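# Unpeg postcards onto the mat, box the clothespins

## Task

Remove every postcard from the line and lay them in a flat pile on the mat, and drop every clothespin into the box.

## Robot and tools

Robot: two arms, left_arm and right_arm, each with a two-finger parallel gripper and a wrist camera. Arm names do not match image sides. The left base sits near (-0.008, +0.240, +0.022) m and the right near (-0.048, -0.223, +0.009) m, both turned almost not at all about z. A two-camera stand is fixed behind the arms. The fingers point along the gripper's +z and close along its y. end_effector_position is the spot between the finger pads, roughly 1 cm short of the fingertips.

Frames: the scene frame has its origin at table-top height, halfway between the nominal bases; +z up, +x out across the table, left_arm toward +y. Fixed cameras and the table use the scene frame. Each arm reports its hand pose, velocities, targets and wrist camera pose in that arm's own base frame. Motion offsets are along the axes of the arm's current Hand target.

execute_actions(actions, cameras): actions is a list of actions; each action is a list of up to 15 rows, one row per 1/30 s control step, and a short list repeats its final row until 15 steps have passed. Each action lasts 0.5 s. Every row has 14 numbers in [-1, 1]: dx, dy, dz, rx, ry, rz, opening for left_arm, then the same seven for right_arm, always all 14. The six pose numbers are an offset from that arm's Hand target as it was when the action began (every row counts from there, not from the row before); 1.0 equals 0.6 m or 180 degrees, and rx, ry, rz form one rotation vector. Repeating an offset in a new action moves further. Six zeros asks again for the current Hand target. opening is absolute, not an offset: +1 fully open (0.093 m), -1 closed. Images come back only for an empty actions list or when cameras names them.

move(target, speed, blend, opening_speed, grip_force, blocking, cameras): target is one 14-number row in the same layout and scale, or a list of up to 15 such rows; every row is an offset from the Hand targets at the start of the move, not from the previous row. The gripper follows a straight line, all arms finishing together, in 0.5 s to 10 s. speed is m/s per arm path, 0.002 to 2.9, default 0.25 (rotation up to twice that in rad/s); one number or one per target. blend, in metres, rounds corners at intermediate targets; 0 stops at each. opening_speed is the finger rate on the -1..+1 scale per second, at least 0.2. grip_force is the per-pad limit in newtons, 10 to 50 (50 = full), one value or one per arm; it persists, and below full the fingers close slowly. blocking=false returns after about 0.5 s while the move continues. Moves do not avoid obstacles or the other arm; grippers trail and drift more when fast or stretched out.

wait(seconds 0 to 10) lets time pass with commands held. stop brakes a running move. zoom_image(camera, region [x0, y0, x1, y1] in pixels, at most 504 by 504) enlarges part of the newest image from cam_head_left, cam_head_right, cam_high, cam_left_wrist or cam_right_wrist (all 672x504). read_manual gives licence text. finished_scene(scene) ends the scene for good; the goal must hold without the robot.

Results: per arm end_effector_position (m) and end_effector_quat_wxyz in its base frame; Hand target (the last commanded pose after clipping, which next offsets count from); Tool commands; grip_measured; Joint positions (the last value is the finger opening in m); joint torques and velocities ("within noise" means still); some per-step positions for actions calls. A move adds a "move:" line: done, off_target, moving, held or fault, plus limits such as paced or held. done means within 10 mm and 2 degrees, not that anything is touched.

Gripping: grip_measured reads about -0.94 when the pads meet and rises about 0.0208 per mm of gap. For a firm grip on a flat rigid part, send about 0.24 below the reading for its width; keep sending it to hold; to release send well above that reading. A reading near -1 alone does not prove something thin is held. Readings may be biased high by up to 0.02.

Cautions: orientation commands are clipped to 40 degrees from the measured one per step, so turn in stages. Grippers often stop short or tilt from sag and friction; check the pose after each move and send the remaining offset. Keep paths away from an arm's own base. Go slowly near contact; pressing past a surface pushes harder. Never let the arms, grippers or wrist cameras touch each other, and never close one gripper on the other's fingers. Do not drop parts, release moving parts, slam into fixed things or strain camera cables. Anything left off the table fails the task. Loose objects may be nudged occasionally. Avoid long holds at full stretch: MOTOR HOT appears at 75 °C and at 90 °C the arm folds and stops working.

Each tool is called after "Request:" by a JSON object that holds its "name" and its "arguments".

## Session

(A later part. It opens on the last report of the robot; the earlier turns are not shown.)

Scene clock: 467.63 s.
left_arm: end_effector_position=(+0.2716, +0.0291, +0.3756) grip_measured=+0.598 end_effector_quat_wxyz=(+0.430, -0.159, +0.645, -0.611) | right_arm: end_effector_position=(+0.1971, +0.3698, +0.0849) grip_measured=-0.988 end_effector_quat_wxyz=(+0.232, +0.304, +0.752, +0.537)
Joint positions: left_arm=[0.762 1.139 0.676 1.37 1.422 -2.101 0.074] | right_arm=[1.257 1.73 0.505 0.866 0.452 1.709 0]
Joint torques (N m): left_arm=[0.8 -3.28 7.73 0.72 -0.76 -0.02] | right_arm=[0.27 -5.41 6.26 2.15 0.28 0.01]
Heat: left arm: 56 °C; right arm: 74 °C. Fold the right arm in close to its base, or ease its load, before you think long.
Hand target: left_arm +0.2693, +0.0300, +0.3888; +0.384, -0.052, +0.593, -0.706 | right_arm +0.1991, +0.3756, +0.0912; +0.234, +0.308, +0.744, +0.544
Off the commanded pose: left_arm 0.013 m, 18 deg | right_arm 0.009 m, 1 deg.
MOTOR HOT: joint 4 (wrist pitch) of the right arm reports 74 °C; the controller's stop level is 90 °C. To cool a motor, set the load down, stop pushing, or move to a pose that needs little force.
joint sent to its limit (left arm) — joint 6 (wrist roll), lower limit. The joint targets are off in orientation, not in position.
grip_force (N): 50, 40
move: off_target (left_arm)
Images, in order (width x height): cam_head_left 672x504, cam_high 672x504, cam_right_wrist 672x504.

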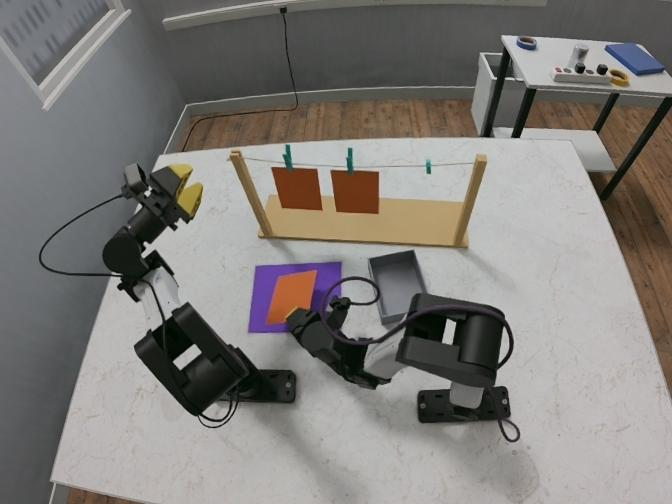

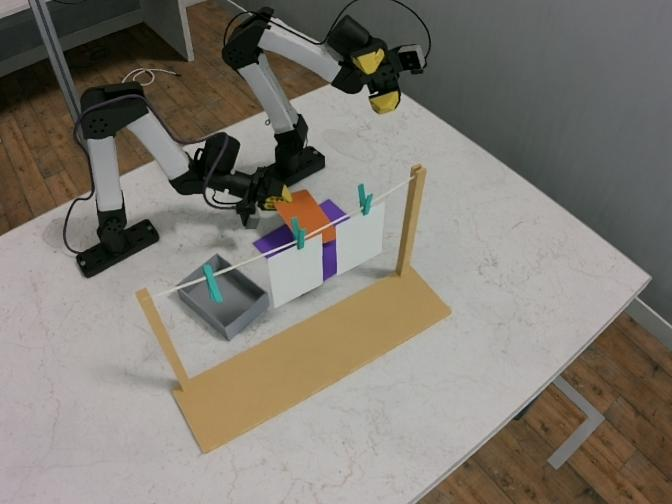

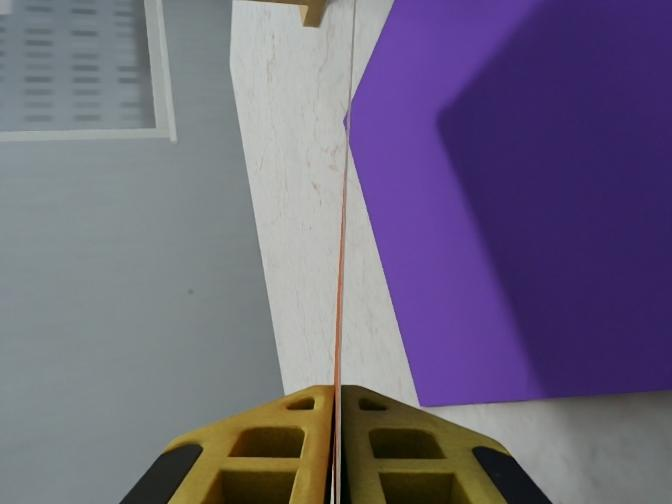

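Request:
{"name": "move", "arguments": {"target": [0,0,0,0,0,0,0.6,-0.045,-0.075,0.08,0,0,0,-1], "speed": 0.1, "cameras": ["cam_right_wrist","cam_head_left","cam_high"]}}

Scene clock: 479.47 s.
left_arm: end_effector_position=(+0.2716, +0.0291, +0.3756) grip_measured=+0.598 end_effector_quat_wxyz=(+0.430, -0.159, +0.645, -0.611) | right_arm: end_effector_position=(+0.2374, +0.3728, +0.0276) grip_measured=-0.988 end_effector_quat_wxyz=(+0.232, +0.311, +0.754, +0.530)
Joint positions: left_arm=[0.762 1.139 0.676 1.37 1.422 -2.101 0.074] | right_arm=[1.133 2.045 0.557 1.13 0.345 1.676 0]
Joint torques (N m): left_arm=[0.8 -3.28 7.73 0.72 -0.77 -0.02] | right_arm=[-0.57 -6.23 4.57 2.55 -0.04 -0.18]
Heat: left arm: 50 °C; right arm: 67 °C.
Hand target: left_arm +0.2693, +0.0300, +0.3888; +0.384, -0.052, +0.593, -0.706 | right_arm +0.2417, +0.3786, +0.0343; +0.234, +0.308, +0.744, +0.544
Off the commanded pose: left_arm 0.013 m, 18 deg | right_arm 0.010 m, 2 deg.
MOTOR HOT: cleared for the motors of the right arm.
joint sent to its limit (left arm) — joint 6 (wrist roll), lower limit. The joint targets are off in orientation, not in position.
grip_force (N): 50, 40
move: off_target (left_arm)
Images, in order (width x height): cam_head_left 672x504, cam_high 672x504, cam_right_wrist 672x504.

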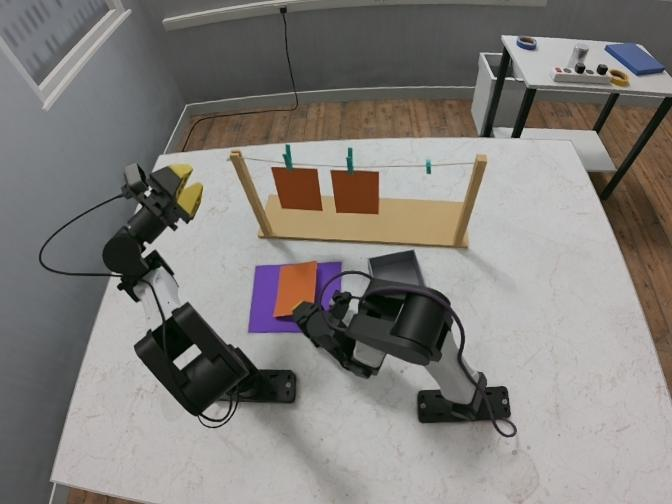

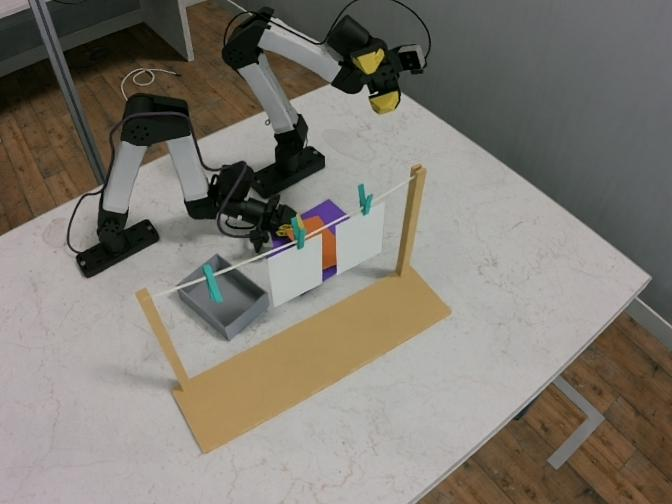

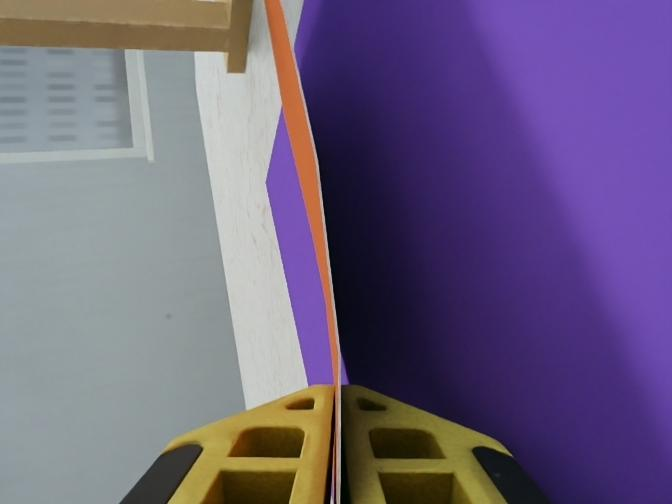

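Request:
{"name": "move", "arguments": {"target": [[0,0,0,0,0,0,0.6,0.035,-0.025,-0.03,0,0,0,-1],[0,0,0,0,0,0,0.6,0.035,-0.025,-0.03,0,0,0,-0.75],[0,0,0,0,0,0,0.6,0.035,-0.025,-0.20,0,0,0,-0.75]], "speed": [0.08,0.08,0.15], "cameras": ["cam_right_wrist","cam_head_left","cam_high"]}}

Scene clock: 489.97 s.
left_arm: end_effector_position=(+0.2716, +0.0291, +0.3756) grip_measured=+0.598 end_effector_quat_wxyz=(+0.430, -0.159, +0.645, -0.611) | right_arm: end_effector_position=(+0.1419, +0.3101, +0.0468) grip_measured=-0.752 end_effector_quat_wxyz=(+0.234, +0.303, +0.754, +0.533)
Joint positions: left_arm=[0.762 1.139 0.676 1.37 1.422 -2.101 0.074] | right_arm=[1.431 1.747 0.201 1.142 0.615 1.78 0.009]
Joint torques (N m): left_arm=[0.8 -3.28 7.73 0.72 -0.77 -0.02] | right_arm=[0.35 -6.75 2.59 2.11 0.33 -0.03]
Heat: left arm: 51 °C; right arm: 63 °C.
Hand target: left_arm +0.2693, +0.0300, +0.3888; +0.384, -0.052, +0.593, -0.706 | right_arm +0.1418, +0.3104, +0.0554; +0.234, +0.308, +0.744, +0.544
Off the commanded pose: left_arm 0.013 m, 18 deg | right_arm 0.009 m, 2 deg.
joint sent to its limit (left arm) — joint 6 (wrist roll), lower limit. The joint targets are off in orientation, not in position.
grip_force (N): 50, 40
move: off_target (left_arm)
Images, in order (width x height): cam_head_left 672x504, cam_high 672x504, cam_right_wrist 672x504.

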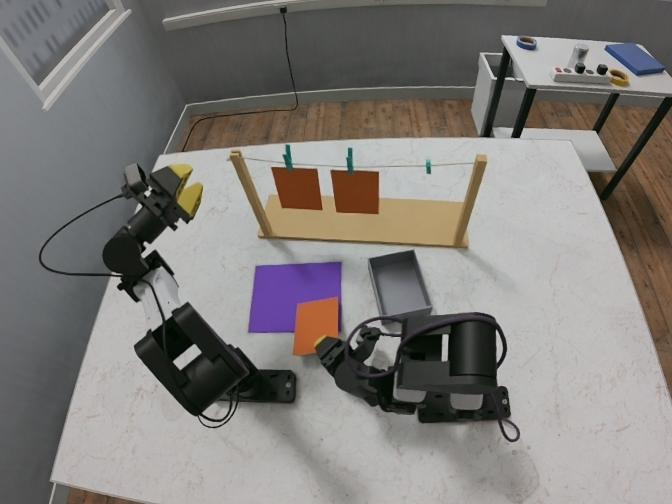

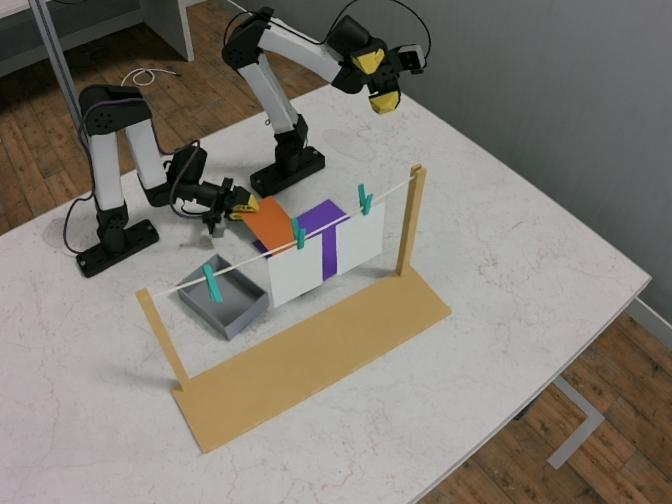

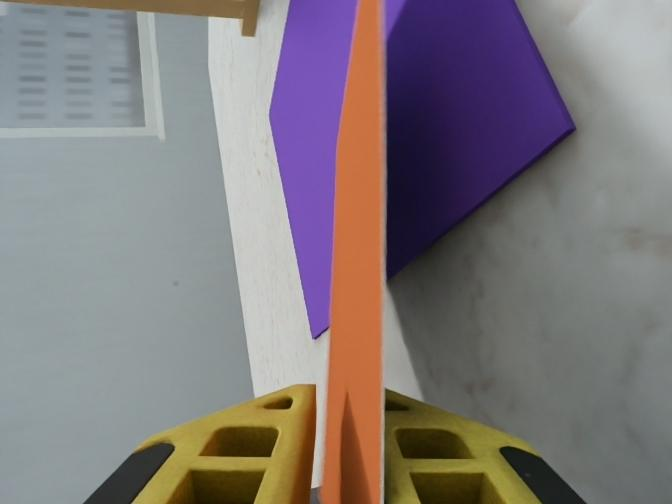

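Request:
{"name": "move", "arguments": {"target": [[0,0,0,0,0,0,0.6,0,0,0,0,0,0,-1],[0,0,0,0,0,0,0.6,-0.02,0.08,0.07,0,0,0,-1],[0,0,0,0,0,0,0.6,-0.033,0.0285,0.161,0,0,0,-1],[0,0,0,0,0,0,0.6,-0.033,0.0285,0.161,0,0,0,-0.25]], "speed": 0.15, "blend": [0,0.02,0,0], "grip_force": 50, "cameras": ["cam_right_wrist","cam_head_left","cam_high"]}}

Scene clock: 508.37 s.
left_arm: end_effector_position=(+0.2716, +0.0291, +0.3756) grip_measured=+0.598 end_effector_quat_wxyz=(+0.430, -0.159, +0.645, -0.611) | right_arm: end_effector_position=(+0.2209, +0.3587, +0.0372) grip_measured=-0.252 end_effector_quat_wxyz=(+0.232, +0.310, +0.753, +0.532)
Joint positions: left_arm=[0.762 1.139 0.676 1.37 1.422 -2.101 0.074] | right_arm=[1.165 1.963 0.474 1.13 0.373 1.686 0.033]
Joint torques (N m): left_arm=[0.79 -3.28 7.73 0.72 -0.77 -0.02] | right_arm=[-0.61 -5.49 4.62 2.51 0.03 -0.18]
Heat: left arm: 51 °C; right arm: 60 °C.
Hand target: left_arm +0.2693, +0.0300, +0.3888; +0.384, -0.052, +0.593, -0.706 | right_arm +0.2253, +0.3643, +0.0432; +0.234, +0.308, +0.744, +0.544
Off the commanded pose: left_arm 0.013 m, 18 deg | right_arm 0.009 m, 2 deg.
joint sent to its limit (left arm) — joint 6 (wrist roll), lower limit. The joint targets are off in orientation, not in position.
move: off_target (left_arm)
Images, in order (width x height): cam_head_left 672x504, cam_high 672x504, cam_right_wrist 672x504.

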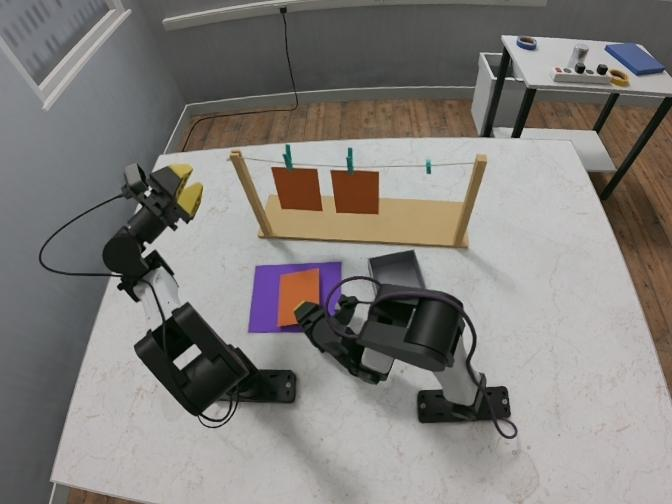

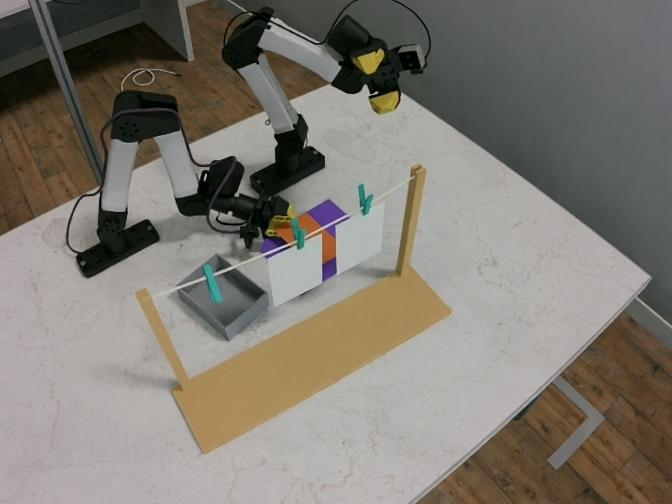

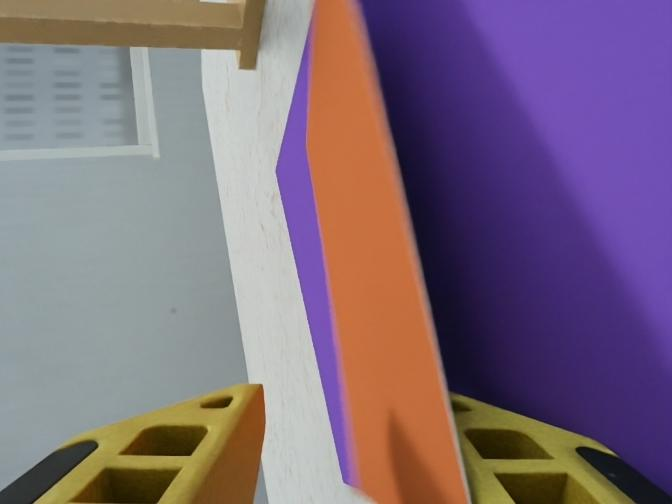

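Request:
{"name": "move", "arguments": {"target": [0,0,0,0,0,0,0.6,0,0,-0.14,0,0,0,-0.25], "speed": 0.8, "cameras": ["cam_right_wrist","cam_head_left","cam_high"]}}

Scene clock: 514.90 s.
left_arm: end_effector_position=(+0.2716, +0.0291, +0.3756) grip_measured=+0.598 end_effector_quat_wxyz=(+0.430, -0.159, +0.645, -0.611) | right_arm: end_effector_position=(+0.1680, +0.3086, +0.0604) grip_measured=-0.252 end_effector_quat_wxyz=(+0.233, +0.304, +0.753, +0.535)
Joint positions: left_arm=[0.762 1.139 0.676 1.37 1.422 -2.101 0.074] | right_arm=[1.302 1.663 0.22 1.071 0.495 1.727 0.033]
Joint torques (N m): left_arm=[0.79 -3.28 7.72 0.72 -0.77 -0.02] | right_arm=[0.38 -6.49 3.11 2.18 0.28 -0.02]
Heat: left arm: 52 °C; right arm: 59 °C.
Hand target: left_arm +0.2693, +0.0300, +0.3888; +0.384, -0.052, +0.593, -0.706 | right_arm +0.1678, +0.3084, +0.0682; +0.234, +0.308, +0.744, +0.544
Off the commanded pose: left_arm 0.013 m, 18 deg | right_arm 0.008 m, 2 deg.
joint sent to its limit (left arm) — joint 6 (wrist roll), lower limit. The joint targets are off in orientation, not in position.
move: off_target (left_arm)
Images, in order (width x height): cam_head_left 672x504, cam_high 672x504, cam_right_wrist 672x504.

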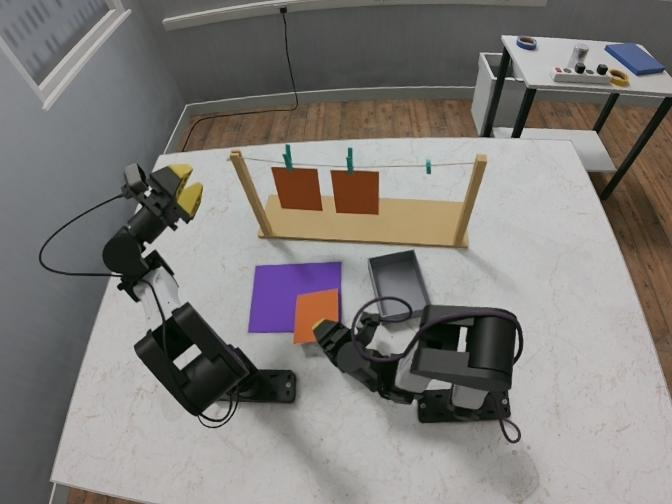

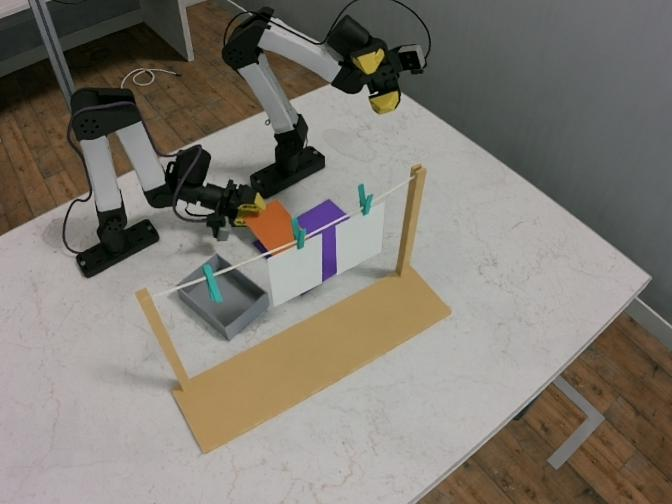

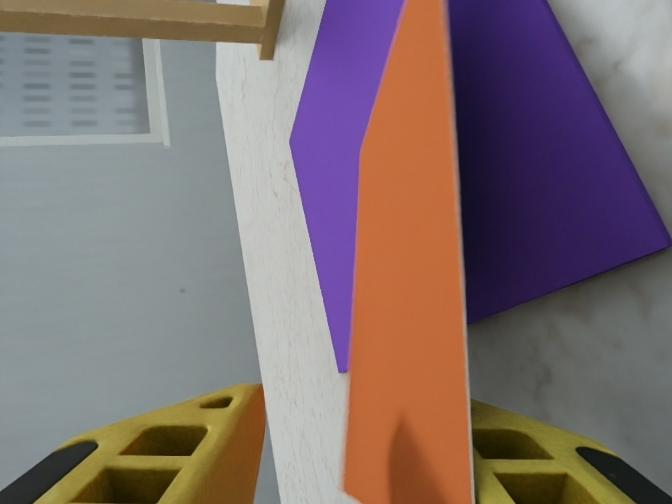

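Request:
{"name": "move", "arguments": {"target": [0.321,0.396,-0.052,-0.604,0.065,-0.130,-1,0,0,0.12,0,0,0,-0.25], "speed": 0.2, "cameras": ["all"]}}

Scene clock: 546.13 s.
left_arm: end_effector_position=(+0.2271, -0.0616, +0.0916) grip_measured=-0.983 end_effector_quat_wxyz=(-0.008, -0.378, +0.926, +0.008) | right_arm: end_effector_position=(+0.2120, +0.3503, +0.0387) grip_measured=-0.252 end_effector_quat_wxyz=(+0.231, +0.309, +0.756, +0.529)
Joint positions: left_arm=[-0.267 1.464 1.057 -1.185 -0.003 -1.042 0] | right_arm=[1.183 1.925 0.43 1.127 0.388 1.692 0.033]
Joint torques (N m): left_arm=[-0.17 -4.07 7.41 0.15 -0.29 -0.06] | right_arm=[-0.69 -5.41 4.6 2.55 0.05 -0.18]
Heat: left arm: 52 °C; right arm: 59 °C.
Hand target: left_arm +0.2321, -0.0619, +0.0978; -0.001, -0.380, +0.925, +0.011 | right_arm +0.2171, +0.3563, +0.0468; +0.234, +0.308, +0.744, +0.544
Off the commanded pose: left_arm 0.008 m, 1 deg | right_arm 0.011 m, 2 deg.
move: off_target (right_arm); limits=paced

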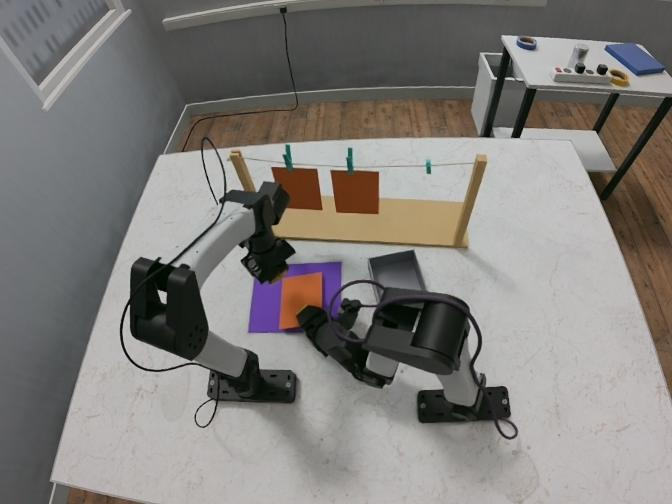

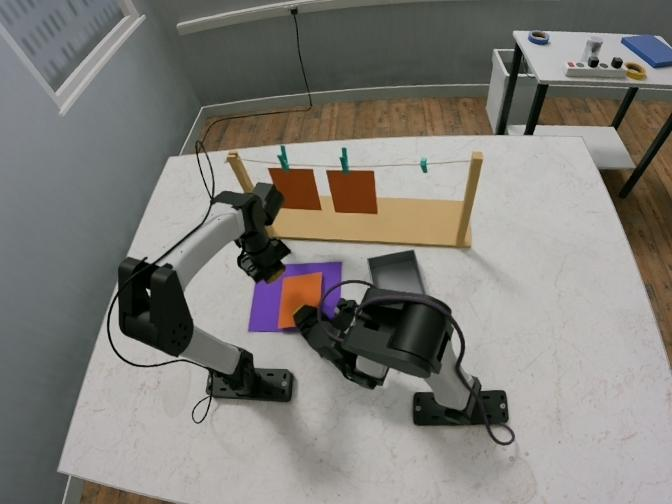

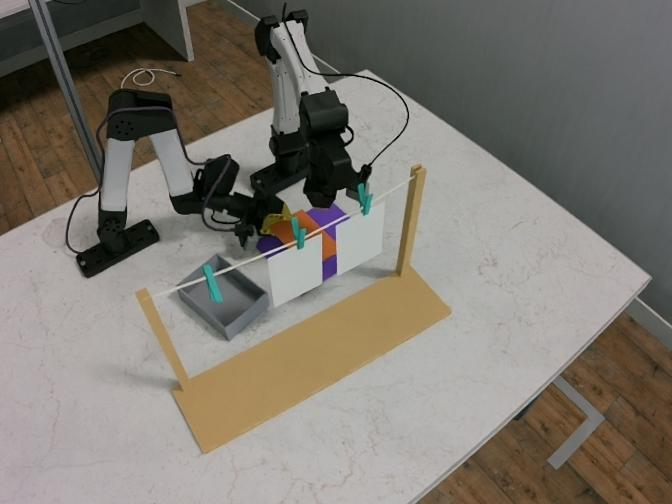

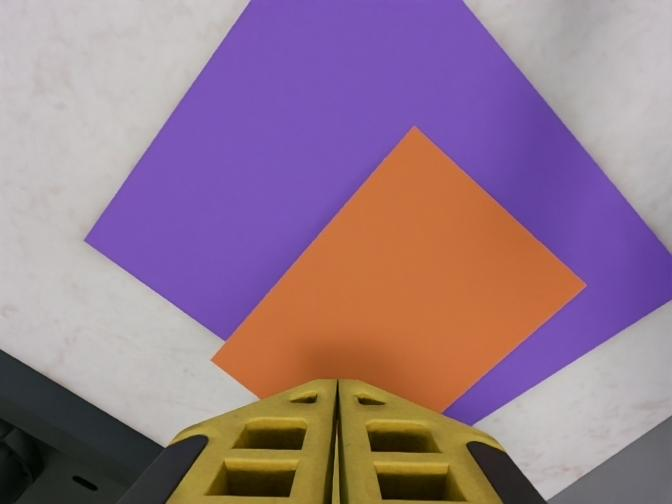

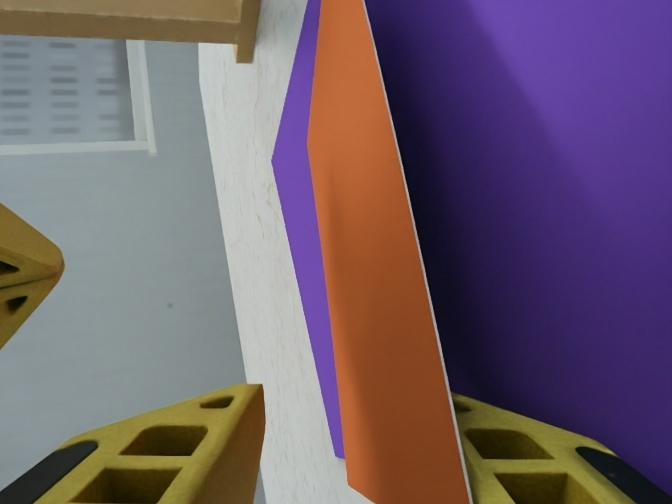

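Request:
{"name": "move", "arguments": {"target": [0,-0.045,0.175,0,0,0,-1,0,0,0,0,0,0,-0.25], "speed": 0.05, "cameras": ["cam_right_wrist","cam_head_left","cam_left_wrist"]}}

Scene clock: 570.63 s.
left_arm: end_effector_position=(+0.2498, -0.0795, -0.0036) grip_measured=-0.983 end_effector_quat_wxyz=(-0.005, -0.379, +0.925, +0.007) | right_arm: end_effector_position=(+0.2120, +0.3503, +0.0387) grip_measured=-0.252 end_effector_quat_wxyz=(+0.231, +0.309, +0.756, +0.529)
Joint positions: left_arm=[-0.31 1.701 0.888 -0.775 -0.003 -1.087 0] | right_arm=[1.183 1.925 0.43 1.127 0.388 1.692 0.033]
Joint torques (N m): left_arm=[-0.25 -5.2 3.56 0.52 -0.29 -0.07] | right_arm=[-0.69 -5.39 4.62 2.55 0.04 -0.19]
Heat: left arm: 52 °C; right arm: 57 °C.
Hand target: left_arm +0.2501, -0.0791, -0.0077; -0.001, -0.380, +0.925, +0.011 | right_arm +0.2171, +0.3563, +0.0468; +0.234, +0.308, +0.744, +0.544
Off the commanded pose: left_arm 0.004 m, 1 deg | right_arm 0.011 m, 2 deg.
move: off_target (right_arm)
Images, in order (width x height): cam_head_left 672x504, cam_left_wrist 672x504, cam_right_wrist 672x504.

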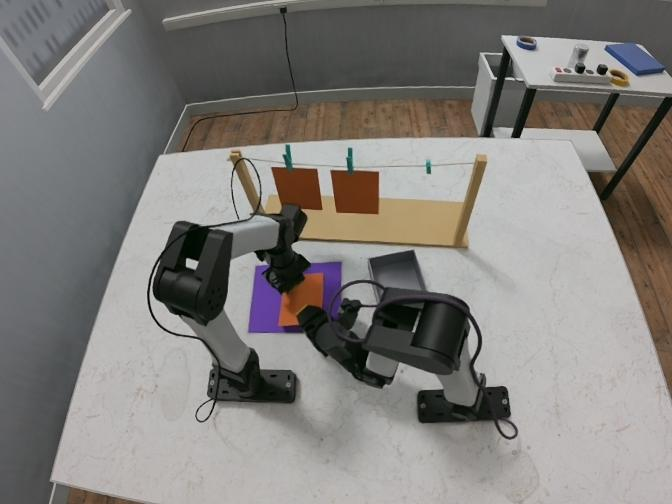

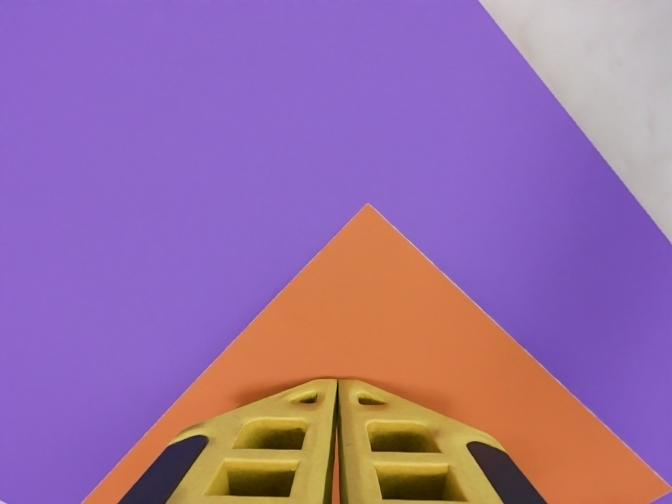

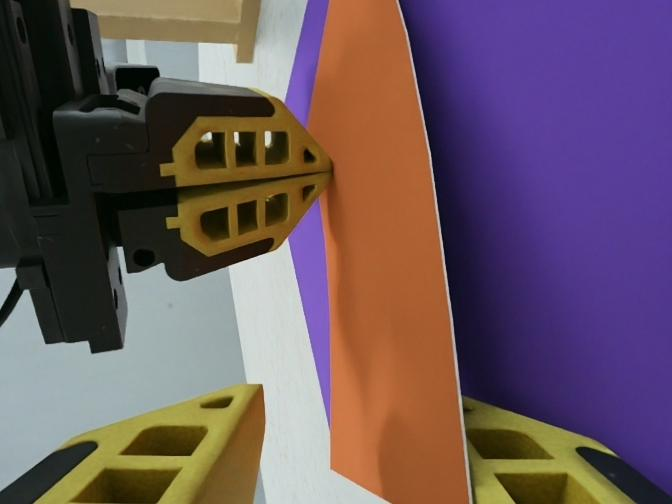

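Request:
{"name": "move", "arguments": {"target": [0,0,0,0,0,0,-1,0,0,-0.17,0,0,0,-0.25], "speed": 0.3, "cameras": ["cam_right_wrist","cam_head_left"]}}

Scene clock: 588.77 s.
left_arm: end_effector_position=(+0.2502, -0.0796, -0.0036) grip_measured=-0.983 end_effector_quat_wxyz=(-0.005, -0.379, +0.925, +0.006) | right_arm: end_effector_position=(+0.1470, +0.2871, +0.0694) grip_measured=-0.252 end_effector_quat_wxyz=(+0.234, +0.303, +0.754, +0.534)
Joint positions: left_arm=[-0.31 1.701 0.888 -0.774 -0.003 -1.087 0] | right_arm=[1.384 1.48 0.137 0.952 0.572 1.76 0.033]
Joint torques (N m): left_arm=[-0.25 -5.2 3.56 0.53 -0.29 -0.07] | right_arm=[0.35 -5.11 4.14 2.12 0.32 -0.05]
Heat: left arm: 50 °C; right arm: 57 °C.
Hand target: left_arm +0.2501, -0.0791, -0.0077; -0.001, -0.380, +0.925, +0.011 | right_arm +0.1473, +0.2884, +0.0772; +0.234, +0.308, +0.744, +0.544
Off the commanded pose: left_arm 0.004 m, 1 deg | right_arm 0.008 m, 2 deg.
move: done
Images, in order (width x height): cam_head_left 672x504, cam_right_wrist 672x504.

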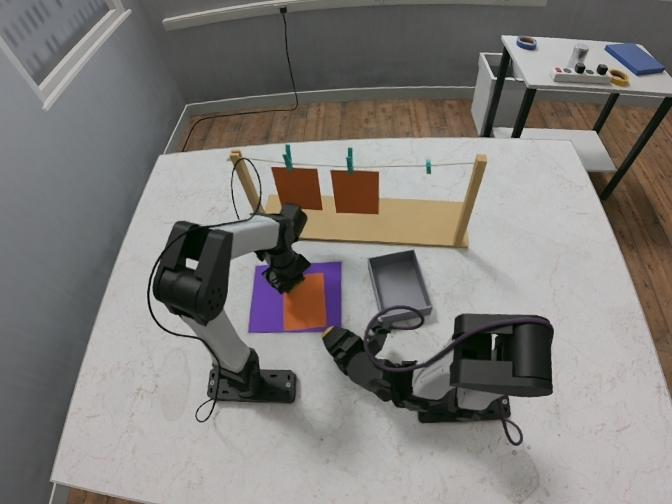

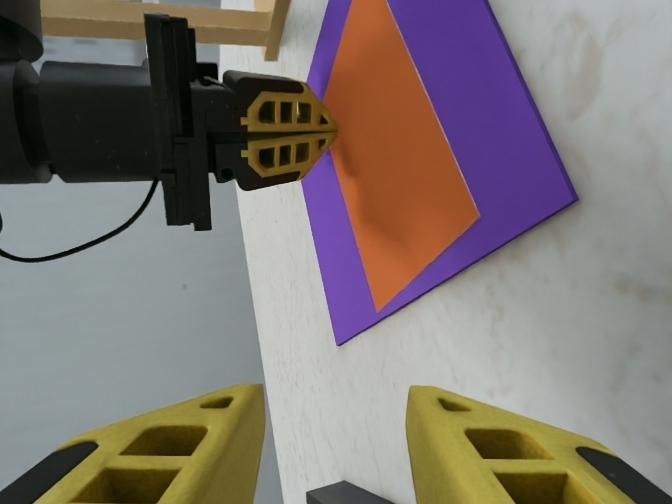

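Request:
{"name": "move", "arguments": {"target": [[0,0,-0.3,0,0,0,-1,0,0,0,0,0,0,-0.25],[0.126,-0.215,-0.524,0.222,-0.479,0.203,0,0,0,0,0,0,0,-0.25]], "speed": [0.15,0.3], "blend": [0.03,0], "cameras": ["cam_left_wrist","cam_head_left","cam_right_wrist"]}}

Scene clock: 620.33 s.
left_arm: end_effector_position=(+0.2880, -0.2295, +0.3071) grip_measured=-0.002 end_effector_quat_wxyz=(+0.719, +0.022, +0.694, -0.025) | right_arm: end_effector_position=(+0.1470, +0.2870, +0.0692) grip_measured=-0.252 end_effector_quat_wxyz=(+0.234, +0.303, +0.754, +0.534)
Joint positions: left_arm=[-1.068 1.231 0.725 0.572 -1 0.052 0.045] | right_arm=[1.384 1.48 0.137 0.951 0.572 1.761 0.033]
Joint torques (N m): left_arm=[0.96 -3.14 4.97 1.99 0.08 0.07] | right_arm=[0.35 -5.11 4.14 2.07 0.31 -0.04]
Heat: left arm: 49 °C; right arm: 54 °C.
Hand target: left_arm +0.2900, -0.2300, +0.3034; +0.720, +0.025, +0.693, -0.025 | right_arm +0.1473, +0.2884, +0.0772; +0.234, +0.308, +0.744, +0.544
Off the commanded pose: left_arm 0.004 m, 0 deg | right_arm 0.008 m, 2 deg.
move: done
Images, in order (width x height): cam_head_left 672x504, cam_left_wrist 672x504, cam_right_wrist 672x504.

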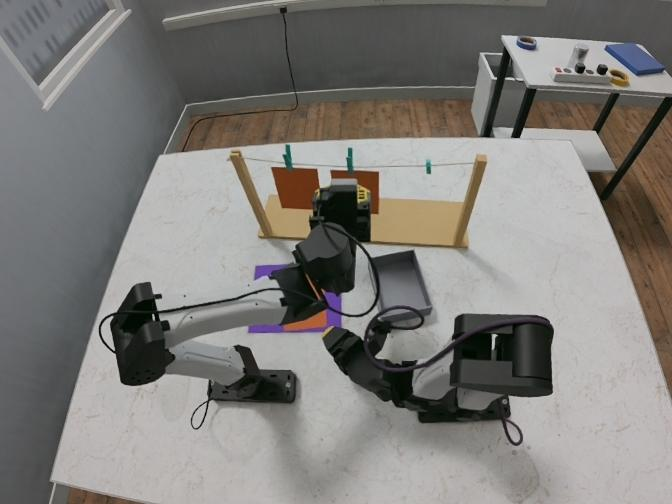

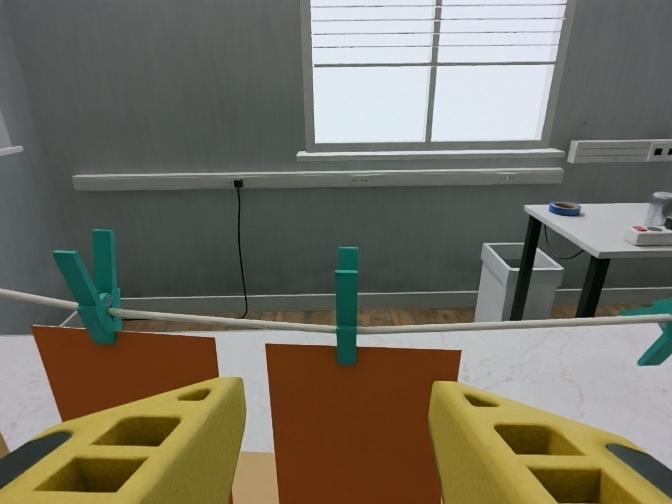

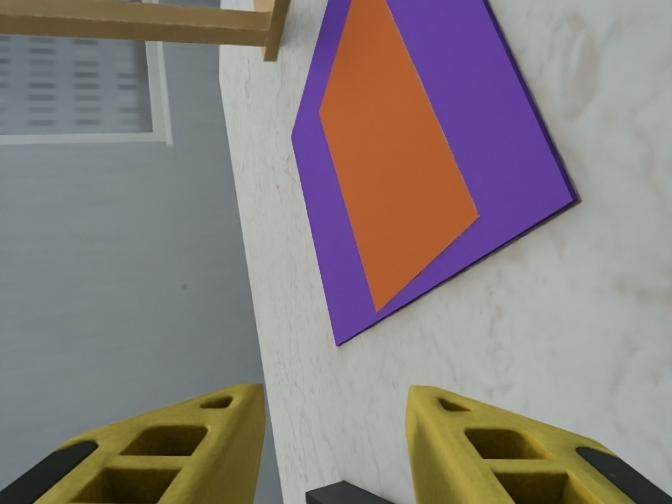

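Request:
{"name": "move", "arguments": {"target": [[-0.115,-0.007,0,0,0,0,0,0,0,0,0,0,0,-0.25],[-0.115,-0.007,0.16,0,0,0,0,0,0,0,0,0,0,-0.25]], "speed": 0.2, "blend": [0.03,0], "cameras": ["cam_left_wrist"]}}

Scene clock: 634.00 s.
left_arm: end_effector_position=(+0.3804, -0.2380, +0.3640) grip_measured=-0.002 end_effector_quat_wxyz=(+0.715, +0.031, +0.698, -0.013) | right_arm: end_effector_position=(+0.1470, +0.2870, +0.0692) grip_measured=-0.252 end_effector_quat_wxyz=(+0.234, +0.303, +0.754, +0.534)
Joint positions: left_arm=[-0.82 1.44 1.131 0.34 -0.757 0.047 0.045] | right_arm=[1.384 1.48 0.137 0.951 0.572 1.761 0.033]
Joint torques (N m): left_arm=[0.5 -5.11 9.03 1.8 0.04 -0.08] | right_arm=[0.34 -5.12 4.15 2.08 0.32 -0.04]
Heat: left arm: 49 °C; right arm: 54 °C.
Hand target: left_arm +0.3827, -0.2409, +0.3761; +0.720, +0.025, +0.693, -0.025 | right_arm +0.1473, +0.2884, +0.0772; +0.234, +0.308, +0.744, +0.544
Off the commanded pose: left_arm 0.013 m, 2 deg | right_arm 0.008 m, 2 deg.
move: off_target (left_arm)
Images, in order (width x height): cam_left_wrist 672x504.

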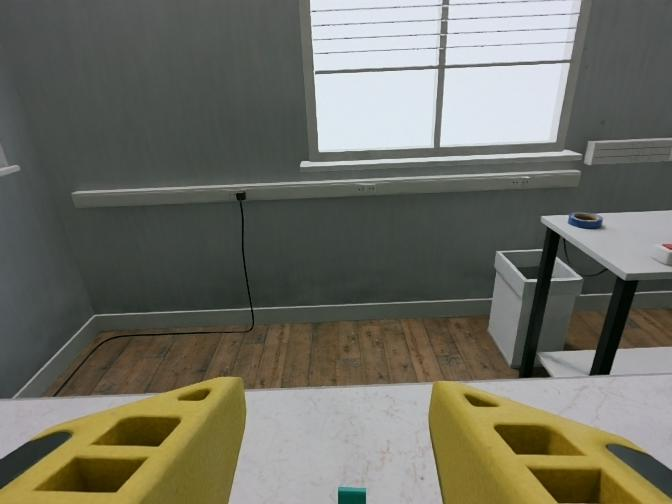

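Request:
{"name": "move", "arguments": {"target": [0.15,-0.007,0,0,0,0,0,0,0,0,0,0,0,-0.25], "speed": 0.15, "cameras": ["cam_left_wrist"]}}

Scene clock: 641.97 s.
left_arm: end_effector_position=(+0.3856, -0.2438, +0.2885) grip_measured=-0.002 end_effector_quat_wxyz=(+0.718, +0.024, +0.695, -0.020) | right_arm: end_effector_position=(+0.1470, +0.2870, +0.0692) grip_measured=-0.252 end_effector_quat_wxyz=(+0.234, +0.303, +0.754, +0.534)
Joint positions: left_arm=[-0.82 1.542 0.905 0.682 -0.756 0.037 0.045] | right_arm=[1.384 1.48 0.137 0.951 0.572 1.761 0.033]
Joint torques (N m): left_arm=[0.34 -5.59 5.12 2.14 0.02 0] | right_arm=[0.38 -5.09 4.15 2.08 0.32 -0.04]
Heat: left arm: 50 °C; right arm: 54 °C.
Hand target: left_arm +0.3858, -0.2453, +0.2863; +0.720, +0.025, +0.693, -0.026 | right_arm +0.1473, +0.2884, +0.0772; +0.234, +0.308, +0.744, +0.544
Off the commanded pose: left_arm 0.003 m, 1 deg | right_arm 0.008 m, 2 deg.
move: done
Images, in order (width x height): cam_left_wrist 672x504.

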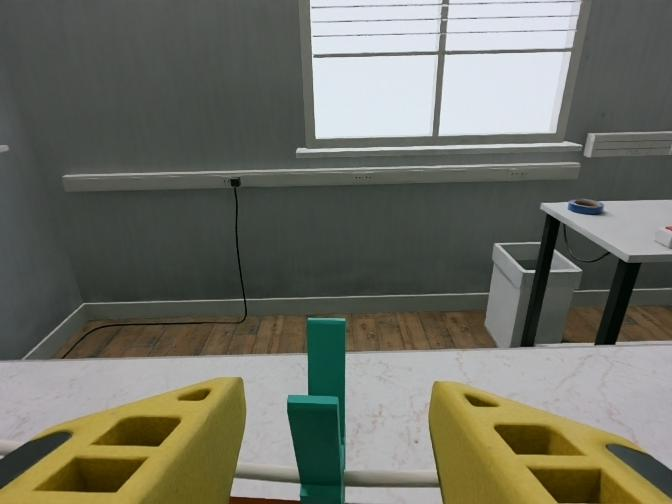

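Request:
{"name": "move", "arguments": {"target": [[0.017,0.0065,0.028,0,0,0,0,0,0,0,0,0,0,-0.25],[0.017,0.0065,0.028,0,0,0,-1,0,0,0,0,0,0,-0.25]], "speed": 0.1, "cameras": ["cam_left_wrist","cam_high"]}}

Scene clock: 650.13 s.
left_arm: end_effector_position=(+0.4007, -0.2415, +0.2742) grip_measured=-0.923 end_effector_quat_wxyz=(+0.716, +0.028, +0.698, -0.018) | right_arm: end_effector_position=(+0.1470, +0.2870, +0.0692) grip_measured=-0.252 end_effector_quat_wxyz=(+0.234, +0.303, +0.754, +0.534)
Joint positions: left_arm=[-0.781 1.596 0.905 0.724 -0.715 0.037 0.001] | right_arm=[1.384 1.48 0.137 0.951 0.572 1.761 0.033]
Joint torques (N m): left_arm=[0.8 -5.78 6.16 2.14 0.05 -0.03] | right_arm=[0.35 -5.09 4.12 2.07 0.32 -0.04]
Heat: left arm: 50 °C; right arm: 53 °C.
Hand target: left_arm +0.4033, -0.2425, +0.2768; +0.720, +0.025, +0.693, -0.026 | right_arm +0.1473, +0.2884, +0.0772; +0.234, +0.308, +0.744, +0.544
Off the commanded pose: left_arm 0.004 m, 1 deg | right_arm 0.008 m, 2 deg.
move: done
Images, in order (width x height): cam_high 672x504, cam_left_wrist 672x504.

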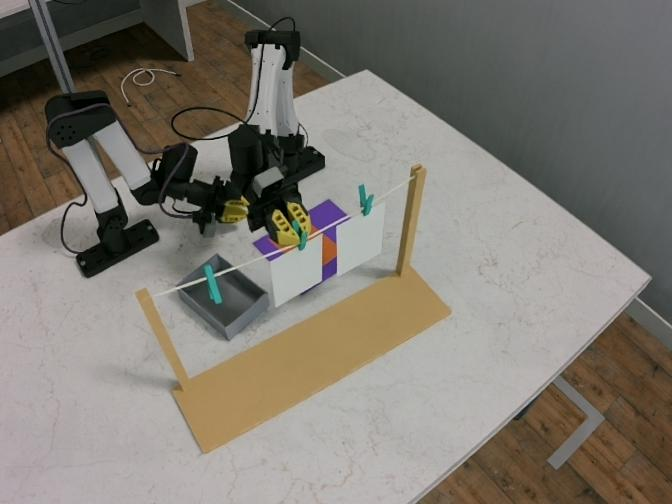

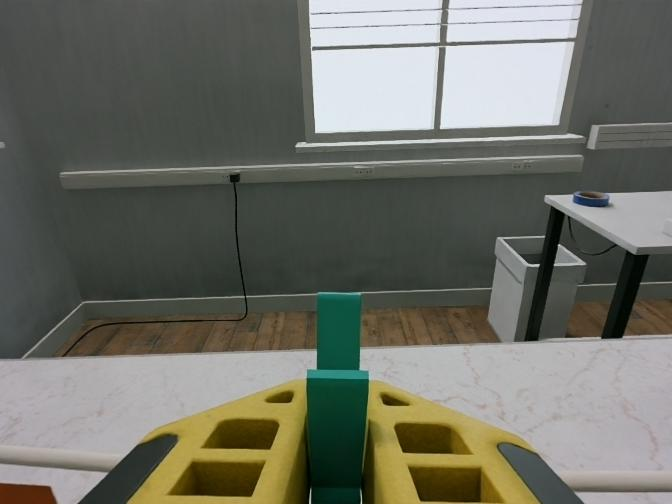

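Request:
{"name": "move", "arguments": {"target": [0.003,0,0.015,0,0.372,0,-1,0,0,0,0,0,0,-0.25], "speed": 0.2, "cameras": ["all"]}}

Scene clock: 661.67 s.
left_arm: end_effector_position=(+0.4117, -0.2422, +0.2719) grip_measured=-0.917 end_effector_quat_wxyz=(+0.250, +0.041, +0.967, -0.017) | right_arm: end_effector_position=(+0.1470, +0.2870, +0.0692) grip_measured=-0.252 end_effector_quat_wxyz=(+0.234, +0.303, +0.754, +0.534)
Joint positions: left_arm=[-0.614 2.206 2.65 -1.562 -0.236 -0.474 0.001] | right_arm=[1.384 1.48 0.137 0.951 0.572 1.761 0.033]
Joint torques (N m): left_arm=[0.55 -8.88 6.8 1.11 -0.17 -0.04] | right_arm=[0.38 -5.11 4.16 2.08 0.32 -0.03]
Heat: left arm: 51 °C; right arm: 53 °C.
Hand target: left_arm +0.4124, -0.2432, +0.2751; +0.219, +0.035, +0.975, -0.008 | right_arm +0.1473, +0.2884, +0.0772; +0.234, +0.308, +0.744, +0.544
Off the commanded pose: left_arm 0.004 m, 4 deg | right_arm 0.008 m, 2 deg.
joint sent to its limit (left arm) — joint 4 (wrist pitch), lower limit. The joint targets are off in orientation, not in position.
move: off_target (left_arm)

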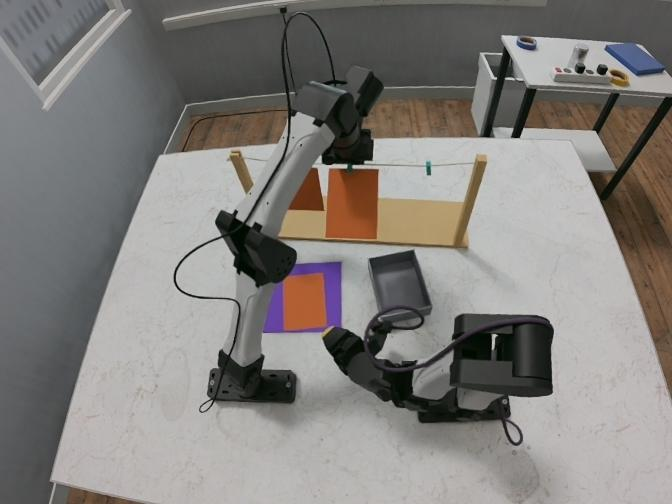

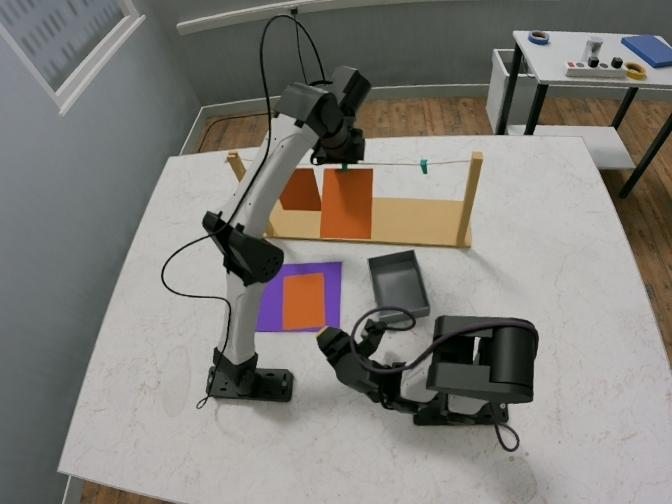

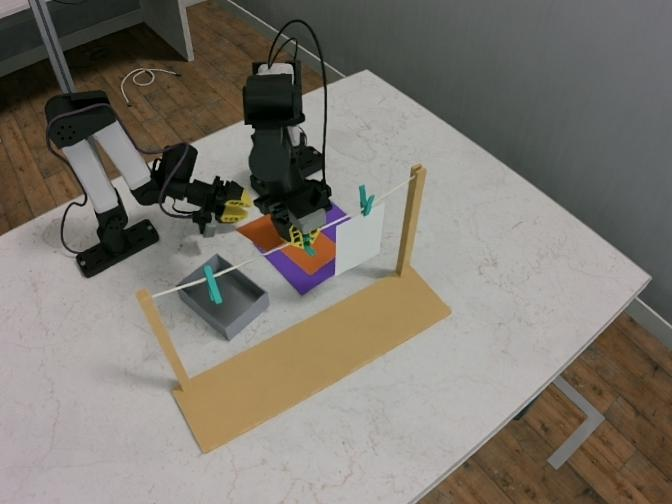

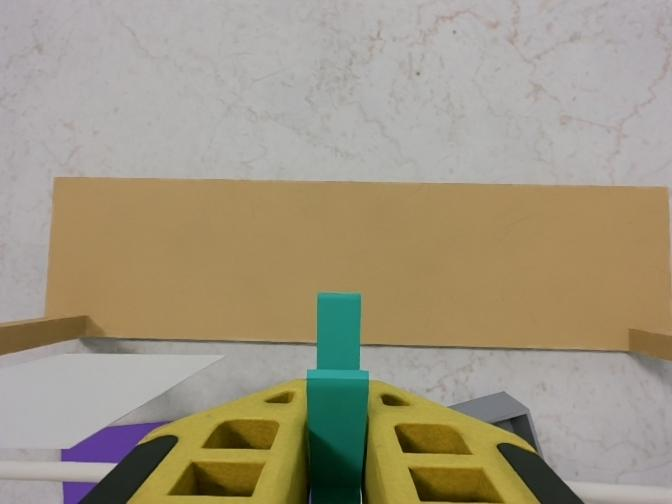

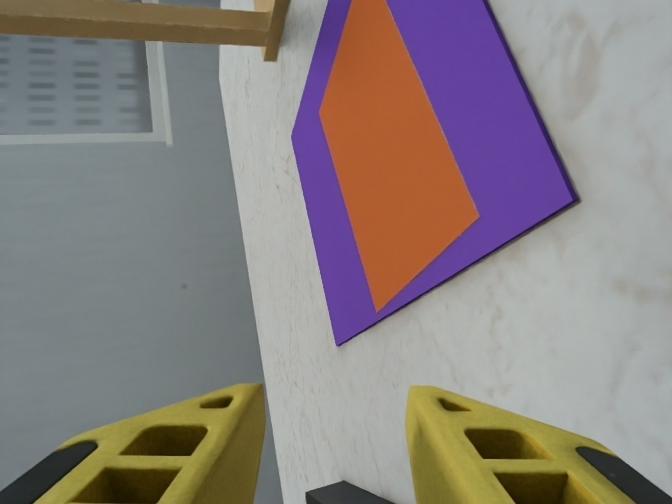

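Request:
{"name": "move", "arguments": {"target": [0,0,0,0,0,0,-1,-0.303,0.222,-0.096,-0.213,-0.036,-0.109,1], "speed": 0.2, "cameras": ["cam_right_wrist","cam_head_left"]}}

Scene clock: 677.40 s.
left_arm: end_effector_position=(+0.4115, -0.2422, +0.2718) grip_measured=-0.917 end_effector_quat_wxyz=(+0.250, +0.041, +0.967, -0.017) | right_arm: end_effector_position=(+0.2642, +0.1511, +0.1824) grip_measured=+1.000 end_effector_quat_wxyz=(+0.394, +0.175, +0.637, +0.639)
Joint positions: left_arm=[-0.614 2.206 2.65 -1.563 -0.236 -0.474 0.001] | right_arm=[0.257 1.274 0.008 1.412 -0.489 1.355 0.093]
Joint torques (N m): left_arm=[0.55 -8.87 6.82 1.11 -0.15 -0.04] | right_arm=[-0.61 -1.55 6.01 4.05 -0.12 -0.01]
Heat: left arm: 51 °C; right arm: 54 °C.
Hand target: left_arm +0.4123, -0.2432, +0.2751; +0.219, +0.035, +0.975, -0.007 | right_arm +0.2623, +0.1493, +0.2238; +0.450, +0.115, +0.552, +0.692
Off the commanded pose: left_arm 0.004 m, 4 deg | right_arm 0.042 m, 15 deg.
joint sent to its limit (left arm) — joint 4 (wrist pitch), lower limit. The joint targets are off in orientation, not in position.
joint sent to its limit (right arm) — joint 4 (wrist pitch), upper limit. The joint targets are off in orientation, not in position.
move: off_target (left_arm, right_arm)
Images, in order (width x height): cam_head_left 672x504, cam_right_wrist 672x504.

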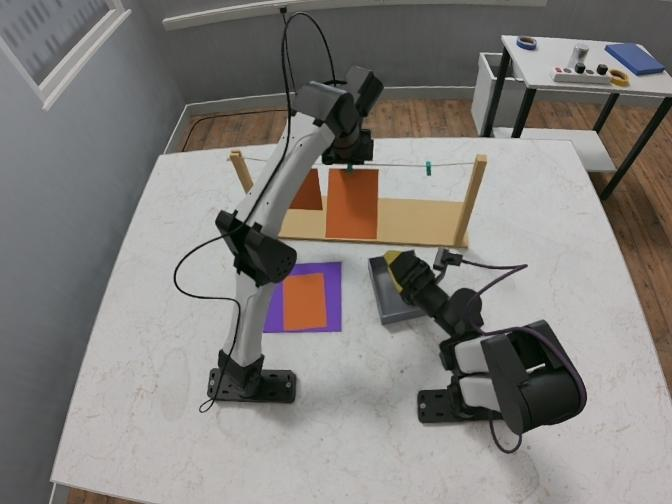

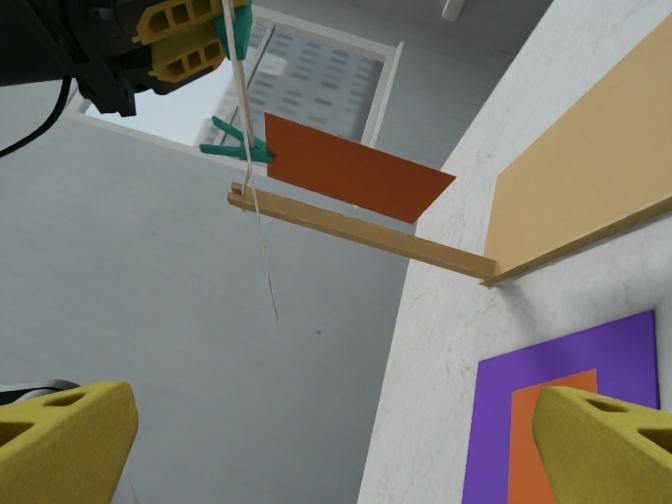

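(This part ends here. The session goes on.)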